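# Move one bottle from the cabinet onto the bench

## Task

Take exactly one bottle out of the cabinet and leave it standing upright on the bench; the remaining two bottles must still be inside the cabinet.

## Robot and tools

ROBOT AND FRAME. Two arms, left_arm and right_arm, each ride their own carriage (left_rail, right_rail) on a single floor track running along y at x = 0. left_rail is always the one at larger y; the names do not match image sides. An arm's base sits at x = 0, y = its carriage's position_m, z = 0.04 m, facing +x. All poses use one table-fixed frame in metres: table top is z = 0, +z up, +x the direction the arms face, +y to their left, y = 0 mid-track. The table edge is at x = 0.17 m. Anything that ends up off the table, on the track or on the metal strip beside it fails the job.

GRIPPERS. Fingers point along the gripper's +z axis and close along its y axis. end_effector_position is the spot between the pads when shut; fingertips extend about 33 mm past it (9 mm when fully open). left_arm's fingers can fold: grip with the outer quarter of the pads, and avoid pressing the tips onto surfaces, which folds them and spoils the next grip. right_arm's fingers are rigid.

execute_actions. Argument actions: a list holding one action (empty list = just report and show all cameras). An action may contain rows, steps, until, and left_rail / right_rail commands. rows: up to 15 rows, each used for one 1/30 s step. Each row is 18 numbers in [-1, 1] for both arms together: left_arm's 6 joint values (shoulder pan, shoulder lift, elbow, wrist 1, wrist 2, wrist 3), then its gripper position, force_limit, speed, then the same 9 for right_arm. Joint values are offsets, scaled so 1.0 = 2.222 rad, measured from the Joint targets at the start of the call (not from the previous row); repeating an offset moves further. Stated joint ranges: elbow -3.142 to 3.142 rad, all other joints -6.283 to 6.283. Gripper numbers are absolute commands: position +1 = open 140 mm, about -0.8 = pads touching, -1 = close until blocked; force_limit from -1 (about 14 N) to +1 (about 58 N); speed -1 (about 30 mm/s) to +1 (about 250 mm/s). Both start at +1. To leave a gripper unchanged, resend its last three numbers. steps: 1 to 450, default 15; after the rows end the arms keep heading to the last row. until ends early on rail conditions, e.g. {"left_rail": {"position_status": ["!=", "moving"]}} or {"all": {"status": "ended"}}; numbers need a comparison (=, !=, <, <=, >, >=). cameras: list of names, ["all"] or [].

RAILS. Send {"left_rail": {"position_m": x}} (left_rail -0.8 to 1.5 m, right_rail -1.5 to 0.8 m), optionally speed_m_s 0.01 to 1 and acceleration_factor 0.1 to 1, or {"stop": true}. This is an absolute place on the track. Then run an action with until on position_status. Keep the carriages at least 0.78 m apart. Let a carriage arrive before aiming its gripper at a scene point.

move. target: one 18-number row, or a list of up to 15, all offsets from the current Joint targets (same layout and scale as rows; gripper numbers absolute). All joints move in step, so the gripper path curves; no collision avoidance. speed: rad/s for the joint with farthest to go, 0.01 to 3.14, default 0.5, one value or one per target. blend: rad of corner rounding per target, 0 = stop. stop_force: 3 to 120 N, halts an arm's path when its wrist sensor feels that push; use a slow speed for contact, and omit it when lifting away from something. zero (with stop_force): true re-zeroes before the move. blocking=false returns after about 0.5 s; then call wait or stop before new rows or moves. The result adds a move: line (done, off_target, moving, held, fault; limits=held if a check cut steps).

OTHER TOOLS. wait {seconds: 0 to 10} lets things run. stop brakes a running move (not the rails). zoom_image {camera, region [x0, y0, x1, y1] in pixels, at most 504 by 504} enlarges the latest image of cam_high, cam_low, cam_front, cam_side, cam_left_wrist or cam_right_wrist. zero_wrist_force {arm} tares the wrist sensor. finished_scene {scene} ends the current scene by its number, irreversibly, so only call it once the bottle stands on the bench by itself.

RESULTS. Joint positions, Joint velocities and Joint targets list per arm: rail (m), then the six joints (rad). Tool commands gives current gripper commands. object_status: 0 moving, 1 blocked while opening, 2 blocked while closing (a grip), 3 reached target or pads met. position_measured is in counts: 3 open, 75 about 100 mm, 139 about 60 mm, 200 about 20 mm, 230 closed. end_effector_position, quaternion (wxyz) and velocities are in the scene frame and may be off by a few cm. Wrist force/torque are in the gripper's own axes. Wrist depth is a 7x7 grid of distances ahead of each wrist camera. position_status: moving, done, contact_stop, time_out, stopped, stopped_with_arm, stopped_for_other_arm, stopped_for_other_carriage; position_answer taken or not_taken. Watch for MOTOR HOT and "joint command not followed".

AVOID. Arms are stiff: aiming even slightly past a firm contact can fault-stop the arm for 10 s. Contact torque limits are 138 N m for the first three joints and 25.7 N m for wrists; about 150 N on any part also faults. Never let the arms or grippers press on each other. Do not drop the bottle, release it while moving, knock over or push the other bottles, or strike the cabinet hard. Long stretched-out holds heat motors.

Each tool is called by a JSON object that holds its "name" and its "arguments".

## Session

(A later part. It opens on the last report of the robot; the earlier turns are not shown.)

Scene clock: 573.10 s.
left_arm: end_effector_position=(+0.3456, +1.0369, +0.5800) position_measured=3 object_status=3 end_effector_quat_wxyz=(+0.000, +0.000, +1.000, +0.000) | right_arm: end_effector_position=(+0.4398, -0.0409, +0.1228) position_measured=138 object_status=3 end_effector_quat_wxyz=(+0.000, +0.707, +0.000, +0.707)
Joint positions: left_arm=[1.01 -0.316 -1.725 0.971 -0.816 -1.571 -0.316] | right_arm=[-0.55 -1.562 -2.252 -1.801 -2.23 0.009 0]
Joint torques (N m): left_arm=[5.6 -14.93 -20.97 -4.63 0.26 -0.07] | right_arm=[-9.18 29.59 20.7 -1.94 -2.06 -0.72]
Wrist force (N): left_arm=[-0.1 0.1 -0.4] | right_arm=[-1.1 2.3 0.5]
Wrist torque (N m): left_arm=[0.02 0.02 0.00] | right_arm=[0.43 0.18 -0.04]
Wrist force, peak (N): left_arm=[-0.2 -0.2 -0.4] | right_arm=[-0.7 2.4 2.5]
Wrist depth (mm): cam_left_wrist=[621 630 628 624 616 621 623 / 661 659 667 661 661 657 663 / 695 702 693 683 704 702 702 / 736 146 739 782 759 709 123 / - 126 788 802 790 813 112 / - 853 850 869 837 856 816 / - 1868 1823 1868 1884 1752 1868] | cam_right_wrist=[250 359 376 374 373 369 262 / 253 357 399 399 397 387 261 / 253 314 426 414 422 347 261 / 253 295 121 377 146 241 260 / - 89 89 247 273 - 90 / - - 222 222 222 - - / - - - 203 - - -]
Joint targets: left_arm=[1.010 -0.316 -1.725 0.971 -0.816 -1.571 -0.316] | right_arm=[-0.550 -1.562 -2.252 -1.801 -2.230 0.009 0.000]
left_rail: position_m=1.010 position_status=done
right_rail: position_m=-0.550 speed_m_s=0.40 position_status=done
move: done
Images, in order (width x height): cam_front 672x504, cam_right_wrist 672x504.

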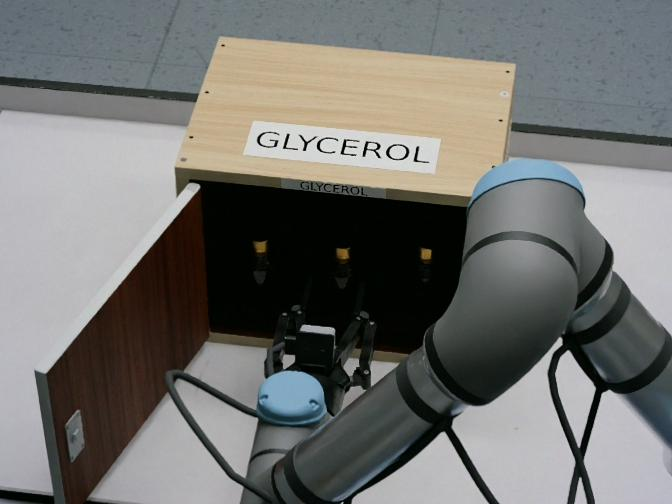

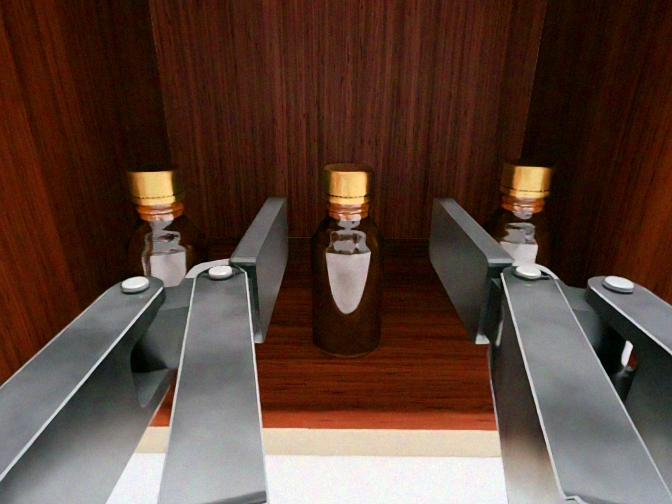

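{"name": "move", "arguments": {"target": [0,0,0,0,0,0,1,1,1,-0.0737,-0.02087,0.04403,-0.02315,-0.0737,0,-0.078,-0.5,0], "speed": 0.15, "stop_force": 8, "cameras": ["cam_right_wrist", "cam_high"]}}

Scene clock: 604.67 s.
left_arm: end_effector_position=(+0.3456, +1.0369, +0.5800) position_measured=3 object_status=3 end_effector_quat_wxyz=(+0.000, +0.000, +1.000, +0.000) | right_arm: end_effector_position=(+0.5259, -0.0385, +0.1228) position_measured=138 object_status=3 end_effector_quat_wxyz=(+0.000, +0.707, +0.000, +0.707)
Joint positions: left_arm=[1.01 -0.316 -1.725 0.971 -0.816 -1.571 -0.316] | right_arm=[-0.55 -1.726 -2.299 -1.703 -2.281 -0.155 0]
Joint torques (N m): left_arm=[5.63 -15.27 -21.1 -4.62 0.19 -0.1] | right_arm=[-9.84 32.15 22.14 -1.5 -1.92 -0.75]
Wrist force (N): left_arm=[-0.2 0.0 -0.1] | right_arm=[-1.0 2.3 0.6]
Wrist torque (N m): left_arm=[-0.01 0.03 0.00] | right_arm=[0.42 0.16 -0.05]
Wrist force, peak (N): left_arm=[0.2 0.0 -0.6] | right_arm=[-0.9 2.3 1.4]
Wrist depth (mm): cam_left_wrist=[631 623 646 593 628 621 631 / 669 661 657 667 671 659 661 / 695 702 702 695 706 691 695 / 732 146 753 751 744 722 123 / - 766 782 807 799 788 112 / - 863 825 843 866 837 - / 1884 1868 1868 1868 1949 1794 1823] | cam_right_wrist=[247 298 298 298 299 296 268 / 248 314 318 318 317 315 268 / 248 332 341 339 340 339 242 / 139 353 122 146 145 352 162 / - 89 89 147 256 - 90 / - - 220 163 220 - - / - - - 169 176 - -]
Joint targets: left_arm=[1.010 -0.316 -1.725 0.971 -0.816 -1.571 -0.316] | right_arm=[-0.550 -1.726 -2.299 -1.703 -2.281 -0.155 0.000]
left_rail: position_m=1.010 position_status=done
right_rail: position_m=-0.550 speed_m_s=0.40 position_status=done
move: done
Images, in order (width x height): cam_high 672x504, cam_right_wrist 672x504.

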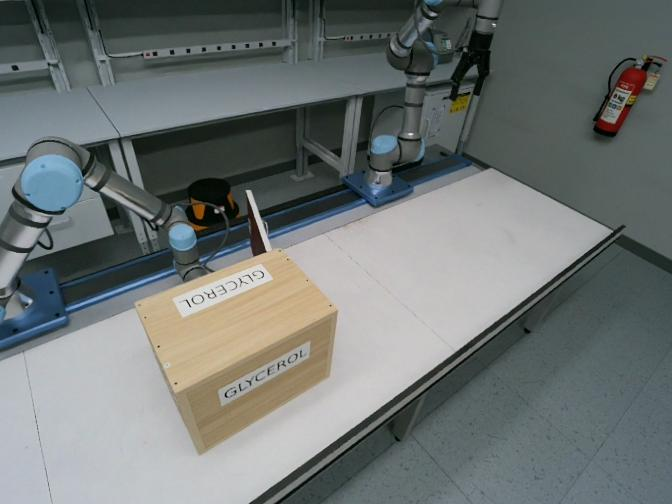

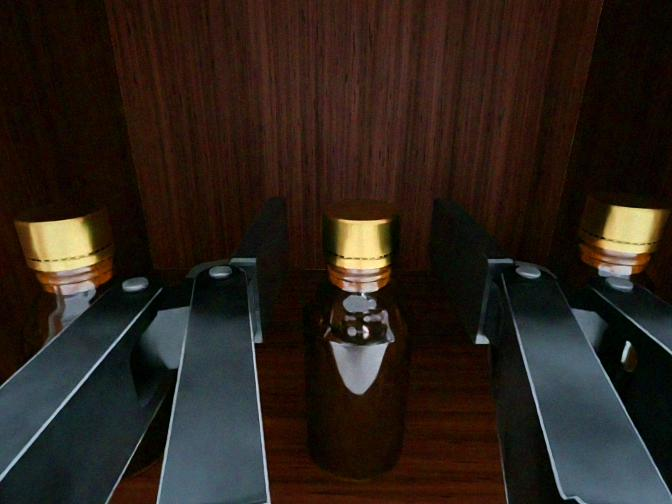

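{"name": "execute_actions", "arguments": {"actions": [{"rows":[[0,0,0,0,0,0,1,1,1,0,0,0,0,0,0,-1,-0.05,-1]],"steps":75}], "cameras": ["cam_right_wrist"]}}

Scene clock: 614.73 s.
left_arm: end_effector_position=(+0.3456, +1.0369, +0.5800) position_measured=3 object_status=3 end_effector_quat_wxyz=(+0.000, +0.000, +1.000, +0.000) | right_arm: end_effector_position=(+0.5259, -0.0385, +0.1228) position_measured=188 object_status=2 end_effector_quat_wxyz=(+0.000, +0.707, +0.000, +0.707)
Joint positions: left_arm=[1.01 -0.316 -1.725 0.971 -0.816 -1.571 -0.316] | right_arm=[-0.55 -1.726 -2.299 -1.703 -2.281 -0.155 0]
Joint torques (N m): left_arm=[5.25 -15.23 -21.31 -4.5 0.2 -0.12] | right_arm=[-10.48 32.08 15.62 -1.43 1.74 -0.68]
Wrist force (N): left_arm=[0.0 0.0 -0.2] | right_arm=[-0.4 0.7 0.3]
Wrist torque (N m): left_arm=[0.00 -0.01 0.00] | right_arm=[0.44 0.13 0.05]
Wrist force, peak (N): left_arm=[0.1 0.1 -0.5] | right_arm=[-1.1 2.4 0.6]
Wrist depth (mm): cam_left_wrist=[624 616 618 618 621 618 626 / 661 637 667 657 653 640 679 / 715 - 700 689 698 704 698 / 724 142 736 744 751 746 123 / - 777 802 799 788 802 112 / - 843 859 834 850 840 782 / - 1752 1823 1794 1853 1884 1838] | cam_right_wrist=[248 300 300 298 298 295 267 / 247 316 318 320 316 315 267 / 249 334 340 336 340 339 244 / - 352 360 141 151 358 162 / - 84 - 147 115 88 160 / - - - 156 - - - / - - - 169 - - -]
Joint targets: left_arm=[1.010 -0.316 -1.725 0.971 -0.816 -1.571 -0.316] | right_arm=[-0.550 -1.726 -2.299 -1.703 -2.281 -0.155 0.000]
left_rail: position_m=1.010 position_status=done
right_rail: position_m=-0.550 speed_m_s=0.40 position_status=done
Images, in order (width x height): cam_right_wrist 672x504.

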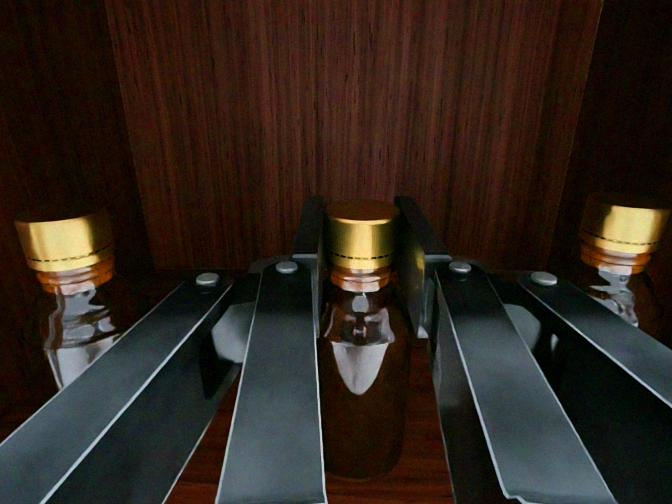

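{"name": "move", "arguments": {"target": [0,0,0,0,0,0,1,1,1,0,0.01748,0.00188,-0.01936,0,0,-1,-0.05,-1], "speed": 0.08, "cameras": ["cam_right_wrist"]}}

Scene clock: 626.53 s.
left_arm: end_effector_position=(+0.3456, +1.0369, +0.5800) position_measured=3 object_status=3 end_effector_quat_wxyz=(+0.000, +0.000, +1.000, +0.000) | right_arm: end_effector_position=(+0.5259, -0.0385, +0.1447) position_measured=188 object_status=2 end_effector_quat_wxyz=(+0.000, +0.707, +0.000, +0.707)
Joint positions: left_arm=[1.01 -0.316 -1.725 0.971 -0.816 -1.571 -0.316] | right_arm=[-0.55 -1.726 -2.26 -1.699 -2.324 -0.155 0]
Joint torques (N m): left_arm=[5.13 -15.61 -21.29 -4.63 0.3 -0.12] | right_arm=[-6.58 60.1 23.74 -1.5 1.75 -0.6]
Wrist force (N): left_arm=[0.1 0.0 -0.2] | right_arm=[-3.5 2.3 0.4]
Wrist torque (N m): left_arm=[0.01 -0.04 0.00] | right_arm=[0.42 0.14 -0.05]
Wrist force, peak (N): left_arm=[0.3 0.0 -0.3] | right_arm=[-4.1 2.0 0.5]
Wrist depth (mm): cam_left_wrist=[626 626 628 628 623 604 628 / 671 655 655 657 663 661 657 / 704 704 706 691 709 706 691 / 734 146 739 764 744 709 123 / - 790 796 790 793 796 112 / - 840 793 - 837 822 840 / - 1884 1868 1868 1794 1794 1766] | cam_right_wrist=[247 300 298 299 297 297 266 / 248 314 319 317 317 314 266 / 249 333 339 335 339 335 265 / 249 356 358 141 151 356 252 / - 83 - 146 115 88 167 / - - - 155 - - - / - - - 168 - - -]
Joint targets: left_arm=[1.010 -0.316 -1.725 0.971 -0.816 -1.571 -0.316] | right_arm=[-0.550 -1.726 -2.260 -1.699 -2.324 -0.155 0.000]
left_rail: position_m=1.010 position_status=done
right_rail: position_m=-0.550 speed_m_s=0.40 position_status=done
move: done
Images, in order (width x height): cam_right_wrist 672x504.

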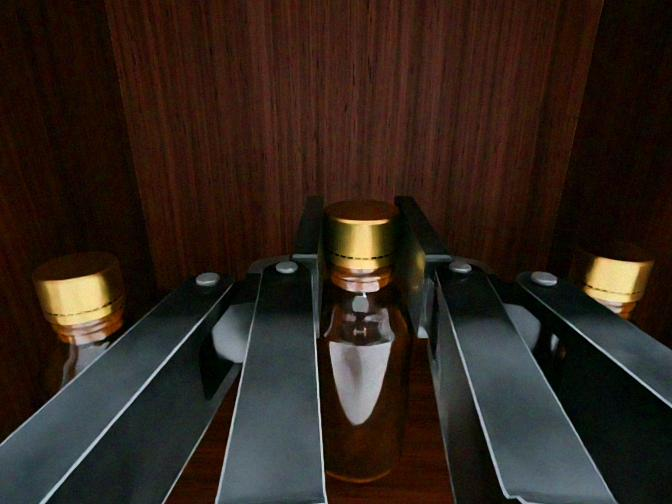

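{"name": "move", "arguments": {"target": [[0,0,0,0,0,0,1,1,1,0.08428,0.02225,-0.04455,0.0223,0.08428,0,-1,-0.05,-1],[0,0,0,0,0,0,1,1,1,0.17175,0.03149,-0.06301,0.03152,0.17175,0,-1,-0.05,-1]], "speed": 0.2, "blend": 0.05, "cameras": ["cam_right_wrist", "cam_front"]}}

Scene clock: 642.43 s.
left_arm: end_effector_position=(+0.3456, +1.0369, +0.5800) position_measured=3 object_status=3 end_effector_quat_wxyz=(+0.000, +0.000, +1.000, +0.000) | right_arm: end_effector_position=(+0.3300, -0.0384, +0.1448) position_measured=188 object_status=2 end_effector_quat_wxyz=(+0.000, +0.707, +0.000, +0.707)
Joint positions: left_arm=[1.01 -0.316 -1.725 0.971 -0.816 -1.571 -0.316] | right_arm=[-0.55 -1.344 -2.19 -1.839 -2.254 0.226 0]
Joint torques (N m): left_arm=[5.59 -15.33 -20.99 -4.48 0.25 -0.12] | right_arm=[7 55.29 8.46 1.06 2.57 -0.67]
Wrist force (N): left_arm=[0.2 0.1 -0.2] | right_arm=[-3.6 2.1 0.4]
Wrist torque (N m): left_arm=[0.01 -0.04 0.00] | right_arm=[0.38 0.16 -0.05]
Wrist force, peak (N): left_arm=[-0.1 0.0 -0.5] | right_arm=[-3.5 2.3 2.2]
Wrist depth (mm): cam_left_wrist=[623 621 623 628 623 623 626 / 671 659 657 655 665 651 663 / 693 702 706 702 704 693 683 / 744 146 741 715 746 753 123 / - 785 761 804 769 790 112 / - 873 869 831 850 850 822 / - 1868 1868 1752 1808 1838 1838] | cam_right_wrist=[261 353 473 470 469 404 266 / - 355 500 500 497 401 265 / - 356 525 519 529 402 279 / - 358 - 141 142 371 285 / - 84 - - 115 89 83 / - - - 156 - - - / - - - 167 - - -]
Joint targets: left_arm=[1.010 -0.316 -1.725 0.971 -0.816 -1.571 -0.316] | right_arm=[-0.550 -1.344 -2.190 -1.839 -2.254 0.227 0.000]
left_rail: position_m=1.010 position_status=done
right_rail: position_m=-0.550 speed_m_s=0.40 position_status=done
move: done
Images, in order (width x height): cam_front 672x504, cam_right_wrist 672x504.

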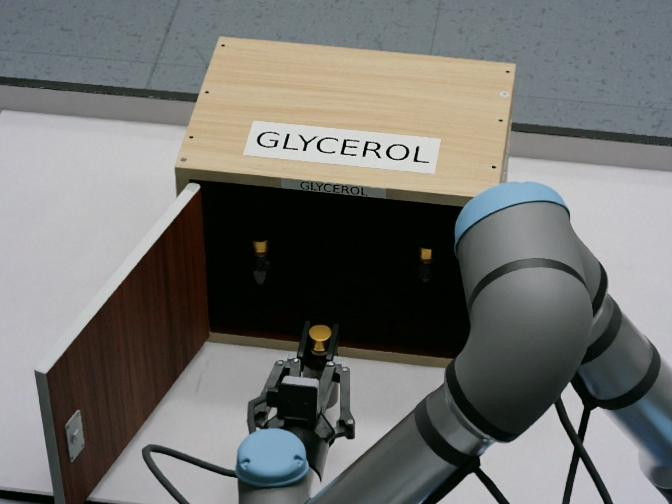

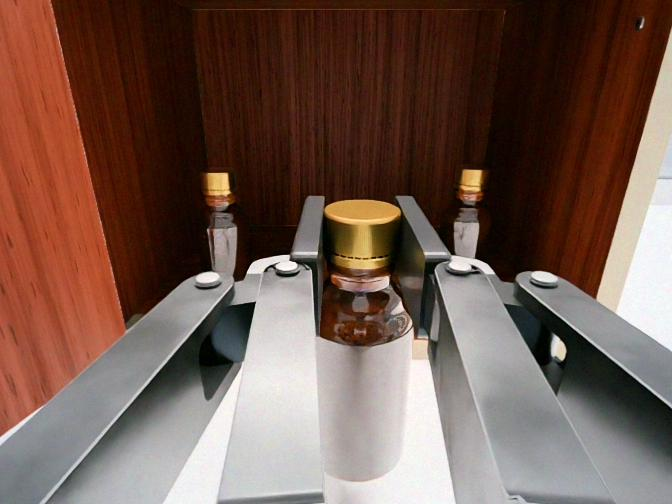

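{"name": "execute_actions", "arguments": {"actions": [{"rows":[[0,0,0,0,0,0,-1,-0.5,0,0,0,0,0,0,0,-1,-0.05,-1]],"right_rail":{"position_m":-0.9,"speed_m_s":0.5,"acceleration_factor":0.5},"left_rail":{"position_m":0.5,"speed_m_s":0.5,"acceleration_factor":0.5},"steps":150,"until":{"all":{"status":"ended"}}}], "cameras": ["cam_front"]}}

Scene clock: 737.10 s.
left_arm: end_effector_position=(+0.3456, +0.5273, +0.5800) position_measured=233 object_status=3 end_effector_quat_wxyz=(+0.000, +0.000, +1.000, +0.000) | right_arm: end_effector_position=(+0.3299, -0.3884, +0.1448) position_measured=188 object_status=2 end_effector_quat_wxyz=(+0.000, +0.707, +0.000, +0.707)
Joint positions: left_arm=[0.5 -0.316 -1.725 0.971 -0.816 -1.571 -0.316] | right_arm=[-0.9 -1.344 -2.19 -1.839 -2.254 0.227 0]
Joint torques (N m): left_arm=[-1.61 -15.45 -21.37 -4.37 0.28 -0.1] | right_arm=[-2.94 49.44 20.69 -2.64 0.4 -0.51]
Wrist force (N): left_arm=[0.0 -0.1 -0.2] | right_arm=[-3.6 2.1 0.4]
Wrist torque (N m): left_arm=[-0.03 0.01 0.00] | right_arm=[0.39 0.14 -0.04]
Wrist force, peak (N): left_arm=[0.0 1.4 -0.2] | right_arm=[-3.7 3.1 0.4]
Wrist depth (mm): cam_left_wrist=[430 633 630 635 618 621 626 / 447 661 657 695 665 665 657 / 472 698 700 689 700 698 706 / 549 720 729 115 729 734 741 / 501 644 76 90 83 82 779 / - - 75 - - 59 64 / - - 67 - - - -] | cam_right_wrist=[446 287 - 3801 - - - / 492 272 - - - - 4899 / 530 291 454 - 695 - 752 / 431 292 407 142 140 - - / 346 84 - 147 115 88 83 / - - - 155 - - - / - - - - - - -]
Joint targets: left_arm=[0.500 -0.316 -1.725 0.971 -0.816 -1.571 -0.316] | right_arm=[-0.900 -1.344 -2.190 -1.839 -2.254 0.227 0.000]
left_rail: position_m=0.500 speed_m_s=0.50 position_status=done
right_rail: position_m=-0.900 speed_m_s=0.50 position_status=done
Images, in order (width x height): cam_front 672x504.

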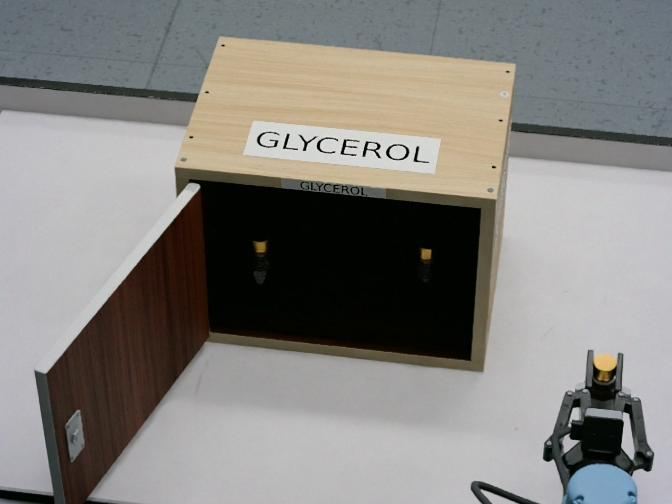

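{"name": "move", "arguments": {"target": [[-0.17736,-0.0755,0.2602,-0.18488,0,-0.17736,-1,-0.5,0,-0.08037,-0.03099,0.01381,0.01717,-0.08037,0,-1,-0.05,-1],[-0.35472,-0.15099,0.52039,-0.36976,0,-0.35472,-1,-0.5,0,-0.08037,-0.05045,0.01356,0.03689,-0.08037,0,-1,-0.05,-1]], "speed": [0.4,0.2], "stop_force": 5, "cameras": ["cam_front", "cam_right_wrist", "cam_left_wrist"]}}

Scene clock: 748.63 s.
left_arm: end_effector_position=(+0.2501, +0.2998, +0.2406) position_measured=233 object_status=3 end_effector_quat_wxyz=(+0.000, +0.000, +1.000, +0.000) | right_arm: end_effector_position=(+0.4199, -0.3884, +0.1043) position_measured=188 object_status=2 end_effector_quat_wxyz=(+0.000, +0.707, +0.000, +0.707)
Joint positions: left_arm=[0.5 -1.104 -2.061 2.127 -1.638 -1.571 -1.104] | right_arm=[-0.9 -1.523 -2.285 -1.809 -2.189 0.048 0]
Joint torques (N m): left_arm=[-7.48 -14.44 -19.98 -4.92 0.27 -2.07] | right_arm=[-2.62 57.9 9.3 -2.12 1.49 -0.55]
Wrist force (N): left_arm=[-0.1 -0.2 -0.3] | right_arm=[-2.8 2.3 0.6]
Wrist torque (N m): left_arm=[-0.05 0.02 0.02] | right_arm=[0.42 0.24 -0.06]
Wrist force, peak (N): left_arm=[0.5 0.8 -1.0] | right_arm=[10.6 1.5 2.9]
Wrist depth (mm): cam_left_wrist=[- 138 337 338 335 339 337 / - 145 245 344 340 348 345 / - 191 368 368 368 368 370 / 128 185 386 116 384 395 393 / - - 76 90 83 83 412 / - - 74 - - 59 64 / - - 67 - - - -] | cam_right_wrist=[- - - - - 4083 - / 213 289 - 3290 - 4008 - / 215 289 - 618 - - - / 215 290 402 142 140 - 417 / 205 84 - 147 115 88 - / - - - 154 - - - / - - - - - - -]
Joint targets: left_arm=[0.500 -1.104 -2.061 2.127 -1.638 -1.571 -1.104] | right_arm=[-0.900 -1.523 -2.285 -1.809 -2.189 0.048 0.000]
left_rail: position_m=0.500 speed_m_s=0.50 position_status=done
right_rail: position_m=-0.900 speed_m_s=0.50 position_status=done
move: contact (right_arm); right_arm: the shoulder lift is farthest, 0.017 rad from its target
Images, in order (width x height): cam_front 672x504, cam_left_wrist 672x504, cam_right_wrist 672x504.

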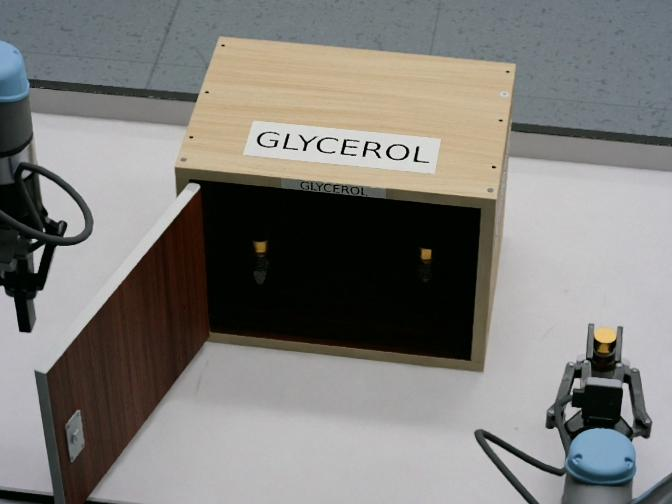

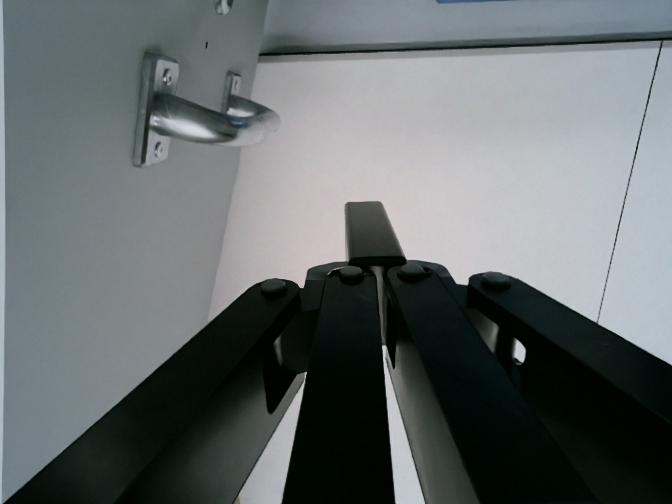

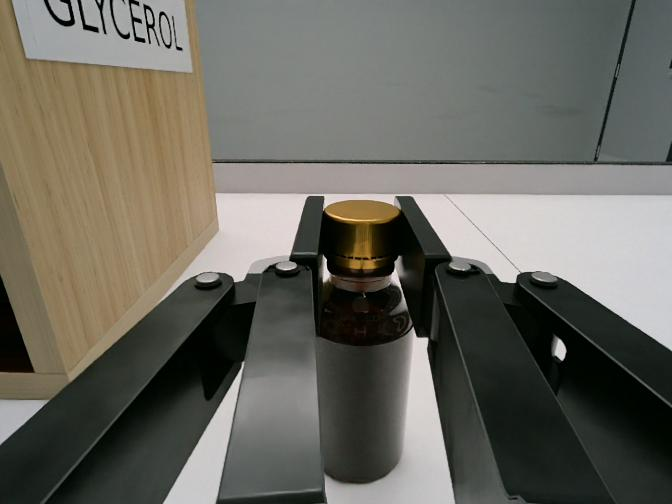

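{"name": "execute_actions", "arguments": {"actions": [{"rows":[[0,0,0,0,0,0,-1,-0.5,0,0,-0.00022,0,0.00022,0,0,-1,-0.05,-1],[0,0,0,0,0,0,-1,-0.5,0,0,-0.00044,0,0.00045,0,0,-1,-0.05,-1],[0,0,0,0,0,0,-1,-0.5,0,0,-0.00044,0,0.00045,0,0,-1,-0.05,-1],[0,0,0,0,0,0,-1,-0.5,0,0,-0.00044,0,0.00045,0,0,-1,-0.05,-1],[0,0,0,0,0,0,-1,-0.5,0,0,-0.00044,0,0.00045,0,0,-1,-0.05,-1],[0,0,0,0,0,0,-1,-0.5,0,0,-0.00044,0,0.00045,0,0,-1,-0.05,-1],[0,0,0,0,0,0,-1,-0.5,0,0,-0.00044,0,0.00045,0,0,-1,-0.05,-1],[0,0,0,0,0,0,-1,-0.5,0,0,-0.00044,0,0.00045,0,0,-1,-0.05,-1],[0,0,0,0,0,0,-1,-0.5,0,0,-0.00044,0,0.00045,0,0,-1,-0.05,-1],[0,0,0,0,0,0,-1,-0.5,0,0,-0.00044,0,0.00045,0,0,-0.078,-0.05,-1]],"steps":60}], "cameras": ["cam_right_wrist"]}}

Scene clock: 805.80 s.
left_arm: end_effector_position=(+0.2501, +0.2998, +0.2406) position_measured=233 object_status=3 end_effector_quat_wxyz=(+0.000, +0.000, +1.000, +0.000) | right_arm: end_effector_position=(+0.4199, -0.3884, +0.1038) position_measured=138 object_status=3 end_effector_quat_wxyz=(+0.000, +0.707, +0.000, +0.707)
Joint positions: left_arm=[0.5 -1.104 -2.061 2.127 -1.638 -1.571 -1.104] | right_arm=[-0.9 -1.523 -2.286 -1.809 -2.188 0.048 0]
Joint torques (N m): left_arm=[-7.16 -14.25 -20.12 -4.89 0.23 -2.01] | right_arm=[0.37 46.46 15.79 -0.66 1.55 -0.51]
Wrist force (N): left_arm=[0.0 -0.2 -0.1] | right_arm=[-2.3 2.8 0.4]
Wrist torque (N m): left_arm=[-0.03 0.01 0.02] | right_arm=[0.52 0.44 -0.05]
Wrist force, peak (N): left_arm=[-0.3 -0.3 -0.6] | right_arm=[16.1 2.5 3.9]
Wrist depth (mm): cam_left_wrist=[- 132 267 337 337 338 338 / - 144 244 349 346 348 351 / 121 172 365 369 368 369 371 / 129 - - 116 381 394 389 / 141 183 76 90 83 83 412 / - - 75 - - 59 64 / - - 67 - - - -] | cam_right_wrist=[- - - - - - - / 214 288 3937 3937 3674 - - / 215 288 612 639 599 619 623 / 204 272 121 - 145 411 458 / - 89 83 147 154 - 90 / - - - 157 - - - / - - - 168 - - -]
Joint targets: left_arm=[0.500 -1.104 -2.061 2.127 -1.638 -1.571 -1.104] | right_arm=[-0.900 -1.523 -2.286 -1.809 -2.188 0.048 0.000]
left_rail: position_m=0.500 speed_m_s=0.50 position_status=done
right_rail: position_m=-0.900 speed_m_s=0.50 position_status=done
Images, in order (width x height): cam_right_wrist 672x504.

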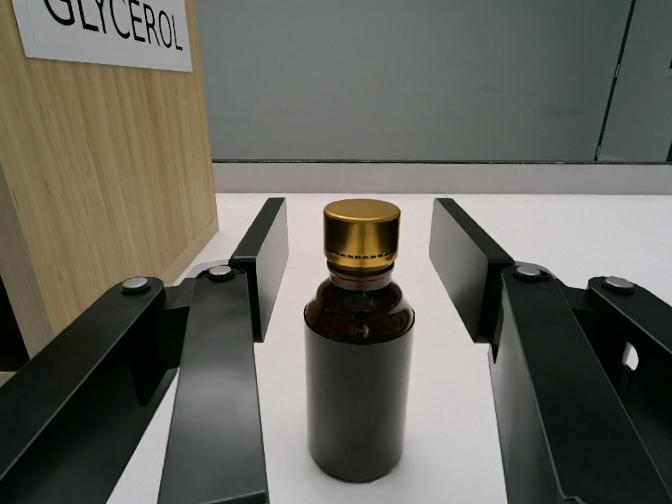

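{"name": "move", "arguments": {"target": [[-0.07529,0.06054,-0.03357,-0.02696,0,-0.07529,-1,-0.5,0,0.05397,0.00592,-0.01334,0.00733,0.05388,0,-0.078,-0.05,-1],[-0.11032,0.11362,-0.06969,-0.04393,0,-0.11032,-1,-0.5,0,0.10714,0.00732,-0.01647,0.00906,0.10705,0,-0.078,-0.05,-1],[-0.12073,0.1789,-0.12322,-0.05568,0,-0.12073,-1,-0.5,0,0.126,0.02587,-0.0587,0.03274,0.12591,0,-0.078,-0.05,-1],[-0.11406,0.24745,-0.19053,-0.05692,0,-0.11406,-1,-0.5,0,0.14487,0.04442,-0.10092,0.05641,0.14477,0,-0.078,-0.05,-1],[-0.09637,0.31464,-0.26765,-0.04699,0,-0.09637,-1,-0.5,0,0.14487,0.04442,-0.10092,0.05641,0.14477,0,-0.078,-0.05,-1],[-0.07149,0.37859,-0.35099,-0.0276,0,-0.07149,-1,-0.5,0,0.14487,0.04442,-0.10092,0.05641,0.14477,0,-0.078,-0.05,-1],[-0.04197,0.43875,-0.43779,-0.00096,0,-0.04197,-1,-0.5,0,0.14487,0.04442,-0.10092,0.05641,0.14477,0,-0.078,-0.05,-1],[-0.02058,0.47658,-0.49623,0.01965,0,-0.02058,-1,-0.5,0,0.14487,0.04442,-0.10092,0.05641,0.14477,0,-0.078,-0.05,-1]], "speed": [0.12,0.14,0.22,0.24,0.26,0.28,0.28,0.14], "blend": 0.03, "stop_force": 40, "cameras": ["cam_front", "cam_left_wrist", "cam_right_wrist"]}}

Scene clock: 833.77 s.
left_arm: end_effector_position=(+0.4163, -0.1036, +0.2407) position_measured=233 object_status=3 end_effector_quat_wxyz=(+0.000, +0.000, +1.000, +0.000) | right_arm: end_effector_position=(+0.2795, -0.4499, +0.1039) position_measured=138 object_status=3 end_effector_quat_wxyz=(+0.000, +0.707, +0.000, +0.707)
Joint positions: left_arm=[0.5 -1.15 -1.002 1.024 -1.594 -1.571 -1.15] | right_arm=[-0.9 -1.201 -2.187 -2.033 -2.063 0.37 0]
Joint torques (N m): left_arm=[-2.27 -38.57 -38.69 -7 -3.25 2] | right_arm=[7.53 49.98 3.16 0.9 2.23 -0.52]
Wrist force (N): left_arm=[0.7 19.0 -7.2] | right_arm=[-2.3 2.5 0.5]
Wrist torque (N m): left_arm=[-0.73 -0.08 -0.30] | right_arm=[0.47 0.44 -0.05]
Wrist force, peak (N): left_arm=[-3.7 18.9 -14.1] | right_arm=[-2.5 2.9 0.4]
Wrist depth (mm): cam_left_wrist=[329 329 328 329 329 329 328 / 346 344 347 344 345 347 346 / 366 365 360 270 360 366 365 / 382 162 181 135 110 194 - / 120 124 76 91 83 84 145 / - - 74 - - 59 64 / - - 67 - - - -] | cam_right_wrist=[283 444 3801 - - - - / 302 412 - 4008 - - - / 316 413 568 720 - 737 707 / 337 385 121 - 145 - - / - 89 89 - - - 90 / - - 222 221 222 - - / - - - 174 - - -]
Joint targets: left_arm=[0.500 -1.150 -1.002 1.024 -1.594 -1.571 -1.150] | right_arm=[-0.900 -1.201 -2.187 -2.033 -2.063 0.370 0.000]
left_rail: position_m=0.500 speed_m_s=0.50 position_status=done
right_rail: position_m=-0.900 speed_m_s=0.50 position_status=done
move: done
Images, in order (width x height): cam_front 672x504, cam_left_wrist 672x504, cam_right_wrist 672x504.

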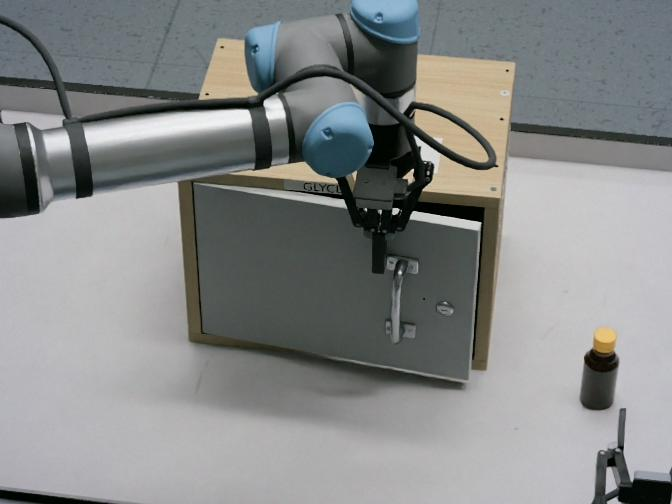

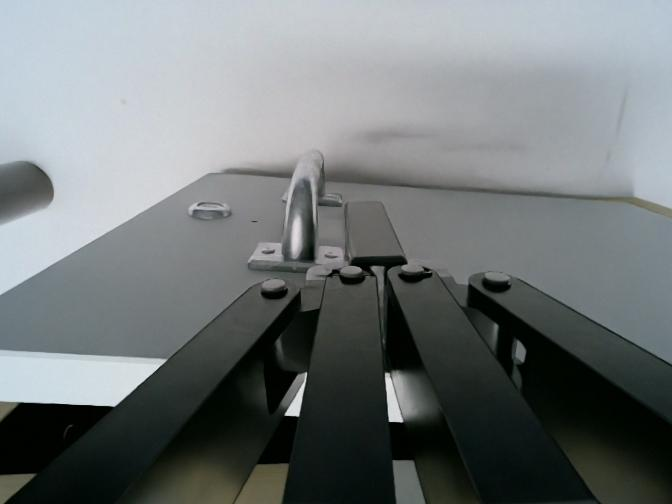

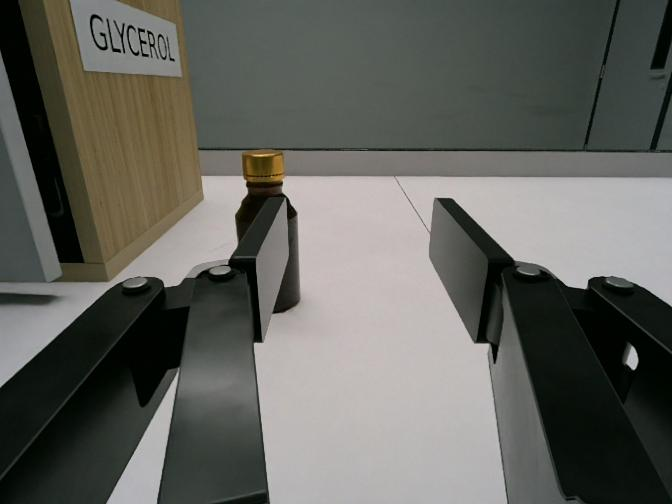

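{"name": "move", "arguments": {"target": [0.00108,-0.01709,0.01527,0.00183,0,0.00108,-1,-0.5,0,0,0,0,0,0,0,-0.078,-0.05,-1], "speed": 0.06, "cameras": ["cam_left_wrist"]}}

{"name": "move", "arguments": {"target": [[0.01015,0.01357,-0.02142,0.00785,0,0.01015,-1,-0.5,0,0,0,0,0,0,0,-0.078,-0.05,-1],[0.02256,0.03015,-0.0476,0.01744,0,0.02256,-1,-0.5,0,0,0,0,0,0,0,-0.078,-0.05,-1]], "speed": [0.04,0.02], "blend": 0.005, "stop_force": 18, "cameras": ["cam_front", "cam_left_wrist"]}}

Scene clock: 853.53 s.
left_arm: end_effector_position=(+0.4121, -0.0902, +0.2507) position_measured=233 object_status=3 end_effector_quat_wxyz=(+0.000, +0.000, +1.000, +0.000) | right_arm: end_effector_position=(+0.2795, -0.4499, +0.1039) position_measured=138 object_status=3 end_effector_quat_wxyz=(+0.000, +0.707, +0.000, +0.707)
Joint positions: left_arm=[0.5 -1.148 -1.04 1.058 -1.59 -1.571 -1.148] | right_arm=[-0.9 -1.201 -2.187 -2.033 -2.063 0.37 0]
Joint torques (N m): left_arm=[6.55 -60.19 -19.93 -1.3 -0.09 1.87] | right_arm=[7.25 50.79 3.23 0.91 2.16 -0.36]
Wrist force (N): left_arm=[-0.9 0.1 -0.5] | right_arm=[-2.4 2.6 0.7]
Wrist torque (N m): left_arm=[0.02 0.18 -0.08] | right_arm=[0.48 0.46 -0.05]
Wrist force, peak (N): left_arm=[0.7 19.4 -7.1] | right_arm=[-2.7 2.6 0.6]
Wrist depth (mm): cam_left_wrist=[338 336 338 337 338 336 336 / 355 357 358 357 357 357 354 / 375 373 368 367 368 373 371 / 391 177 177 116 114 230 217 / 130 133 76 91 83 82 168 / - - 74 - - 59 64 / - - 67 - - - -] | cam_right_wrist=[286 - 4323 - 3801 3937 - / 303 413 3242 - - 3445 3020 / 316 410 - - - 643 - / 345 376 121 - 145 414 - / - 89 89 - - - 90 / - - 221 211 - - - / - - - 180 - - -]
Joint targets: left_arm=[0.500 -1.147 -1.040 1.058 -1.590 -1.571 -1.147] | right_arm=[-0.900 -1.201 -2.187 -2.033 -2.063 0.370 0.000]
left_rail: position_m=0.500 speed_m_s=0.50 position_status=done
right_rail: position_m=-0.900 speed_m_s=0.50 position_status=done
move: done
Images, in order (width x height): cam_left_wrist 672x504.

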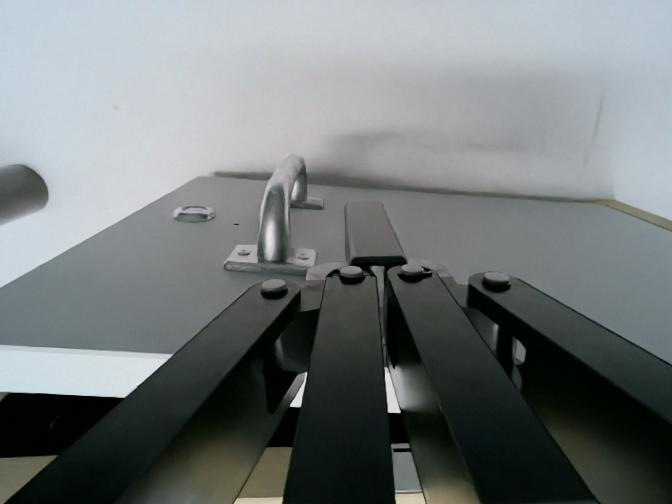

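Scene clock: 857.93 s.
left_arm: end_effector_position=(+0.4464, -0.0904, +0.2508) position_measured=233 object_status=3 end_effector_quat_wxyz=(+0.000, +0.000, +1.000, +0.000) | right_arm: end_effector_position=(+0.2795, -0.4499, +0.1039) position_measured=138 object_status=3 end_effector_quat_wxyz=(+0.000, +0.707, +0.000, +0.707)
Joint positions: left_arm=[0.5 -1.104 -0.982 0.967 -1.557 -1.571 -1.104] | right_arm=[-0.9 -1.201 -2.187 -2.033 -2.063 0.37 0]
Joint torques (N m): left_arm=[0.58 -60.29 -19.12 -5.32 5.79 -1.76] | right_arm=[7.08 50.48 3.72 0.9 2.27 -0.57]
Wrist force (N): left_arm=[14.9 -0.5 -4.5] | right_arm=[-2.5 2.6 0.4]
Wrist torque (N m): left_arm=[-0.02 -1.06 -0.27] | right_arm=[0.48 0.48 -0.05]
Wrist force, peak (N): left_arm=[22.6 1.3 -5.3] | right_arm=[-2.7 2.8 0.5]
Wrist depth (mm): cam_left_wrist=[338 337 337 338 336 337 340 / 354 356 357 355 353 357 358 / 379 375 369 367 366 368 371 / 392 221 178 135 182 177 162 / - 127 76 91 83 84 129 / - - 74 - - 59 64 / - - 67 - - - -] | cam_right_wrist=[283 - - - - - - / 301 410 - - - - 3868 / 315 413 579 750 707 - - / 349 385 122 - 146 454 - / - 89 83 - 273 - 90 / - - - 221 - - - / - - - 180 172 - -]
Joint targets: left_arm=[0.500 -1.104 -0.982 0.967 -1.557 -1.571 -1.104] | right_arm=[-0.900 -1.201 -2.187 -2.033 -2.063 0.370 0.000]
left_rail: position_m=0.500 speed_m_s=0.50 position_status=done
right_rail: position_m=-0.900 speed_m_s=0.50 position_status=done
move: contact (left_arm); path passed 1 of 2 targets; left_arm: the elbow is farthest, 0.015 rad from its target
Images, in order (width x height): cam_front 672x504, cam_left_wrist 672x504.

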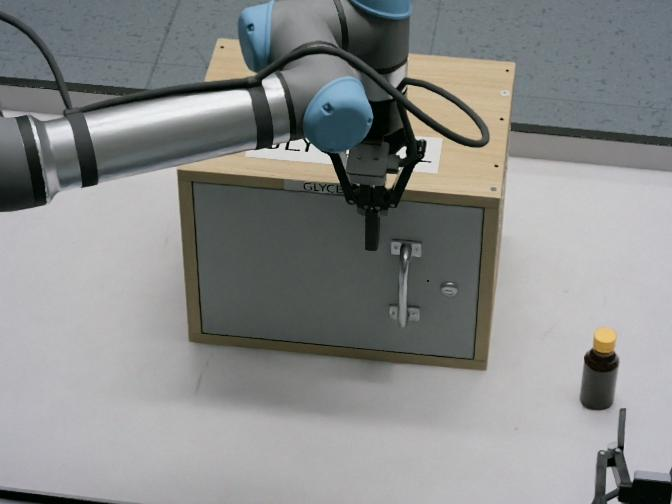

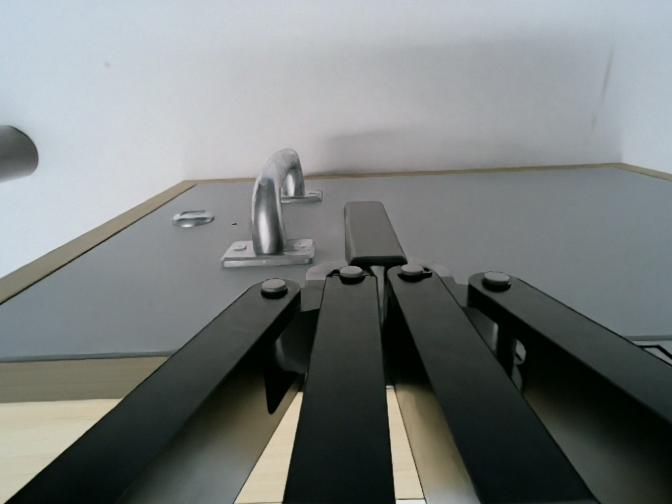

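{"name": "move", "arguments": {"target": [-0.0338,-0.0452,0.0714,-0.0262,0,-0.0338,-1,-0.5,0,0,0,0,0,0,0,-0.078,-0.05,-1], "speed": 0.15, "cameras": ["cam_front", "cam_high"]}}

Scene clock: 862.87 s.
left_arm: end_effector_position=(+0.3868, -0.0880, +0.2499) position_measured=233 object_status=3 end_effector_quat_wxyz=(+0.000, +0.000, +1.000, +0.000) | right_arm: end_effector_position=(+0.2795, -0.4499, +0.1039) position_measured=138 object_status=3 end_effector_quat_wxyz=(+0.000, +0.707, +0.000, +0.707)
Joint positions: left_arm=[0.5 -1.18 -1.083 1.126 -1.615 -1.571 -1.179] | right_arm=[-0.9 -1.201 -2.187 -2.033 -2.063 0.37 0]
Joint torques (N m): left_arm=[-7.08 -59.69 -20.15 -4.88 -2.28 -2.08] | right_arm=[6.83 49.88 3.64 1 2.04 -0.35]
Wrist force (N): left_arm=[-1.7 0.3 -0.1] | right_arm=[-2.4 2.4 0.5]
Wrist torque (N m): left_arm=[0.05 0.35 0.01] | right_arm=[0.45 0.46 -0.05]
Wrist force, peak (N): left_arm=[15.2 -0.3 -4.2] | right_arm=[-2.7 2.7 0.4]
Wrist depth (mm): cam_left_wrist=[337 338 336 337 337 335 337 / 357 355 356 357 356 355 354 / 375 377 377 375 379 372 373 / 404 394 386 116 376 338 359 / 424 271 76 91 83 82 247 / - - 74 - - 59 64 / - - 67 - - - -] | cam_right_wrist=[285 463 3801 - - 3242 - / 300 413 - - - - - / 316 410 611 - - - - / 340 360 121 349 145 - 452 / - 89 83 - - - 90 / - - - 222 - - - / - - - 180 179 - -]
Joint targets: left_arm=[0.500 -1.180 -1.083 1.126 -1.615 -1.571 -1.180] | right_arm=[-0.900 -1.201 -2.187 -2.033 -2.063 0.370 0.000]
left_rail: position_m=0.500 speed_m_s=0.50 position_status=done
right_rail: position_m=-0.900 speed_m_s=0.50 position_status=done
move: done
Images, in order (width x height): cam_high 672x504, cam_front 672x504.

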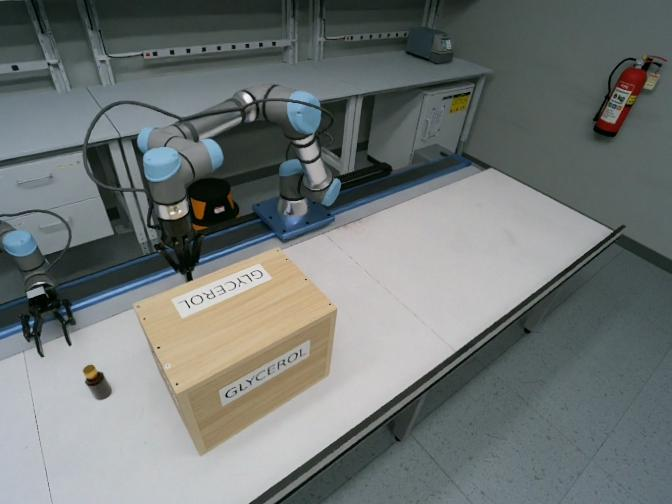

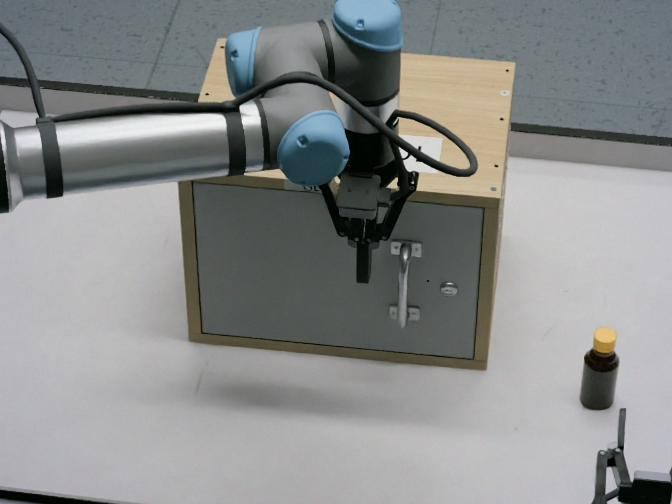

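{"name": "finished_scene", "arguments": {"scene": 1}}

The scene is finished: the task was done.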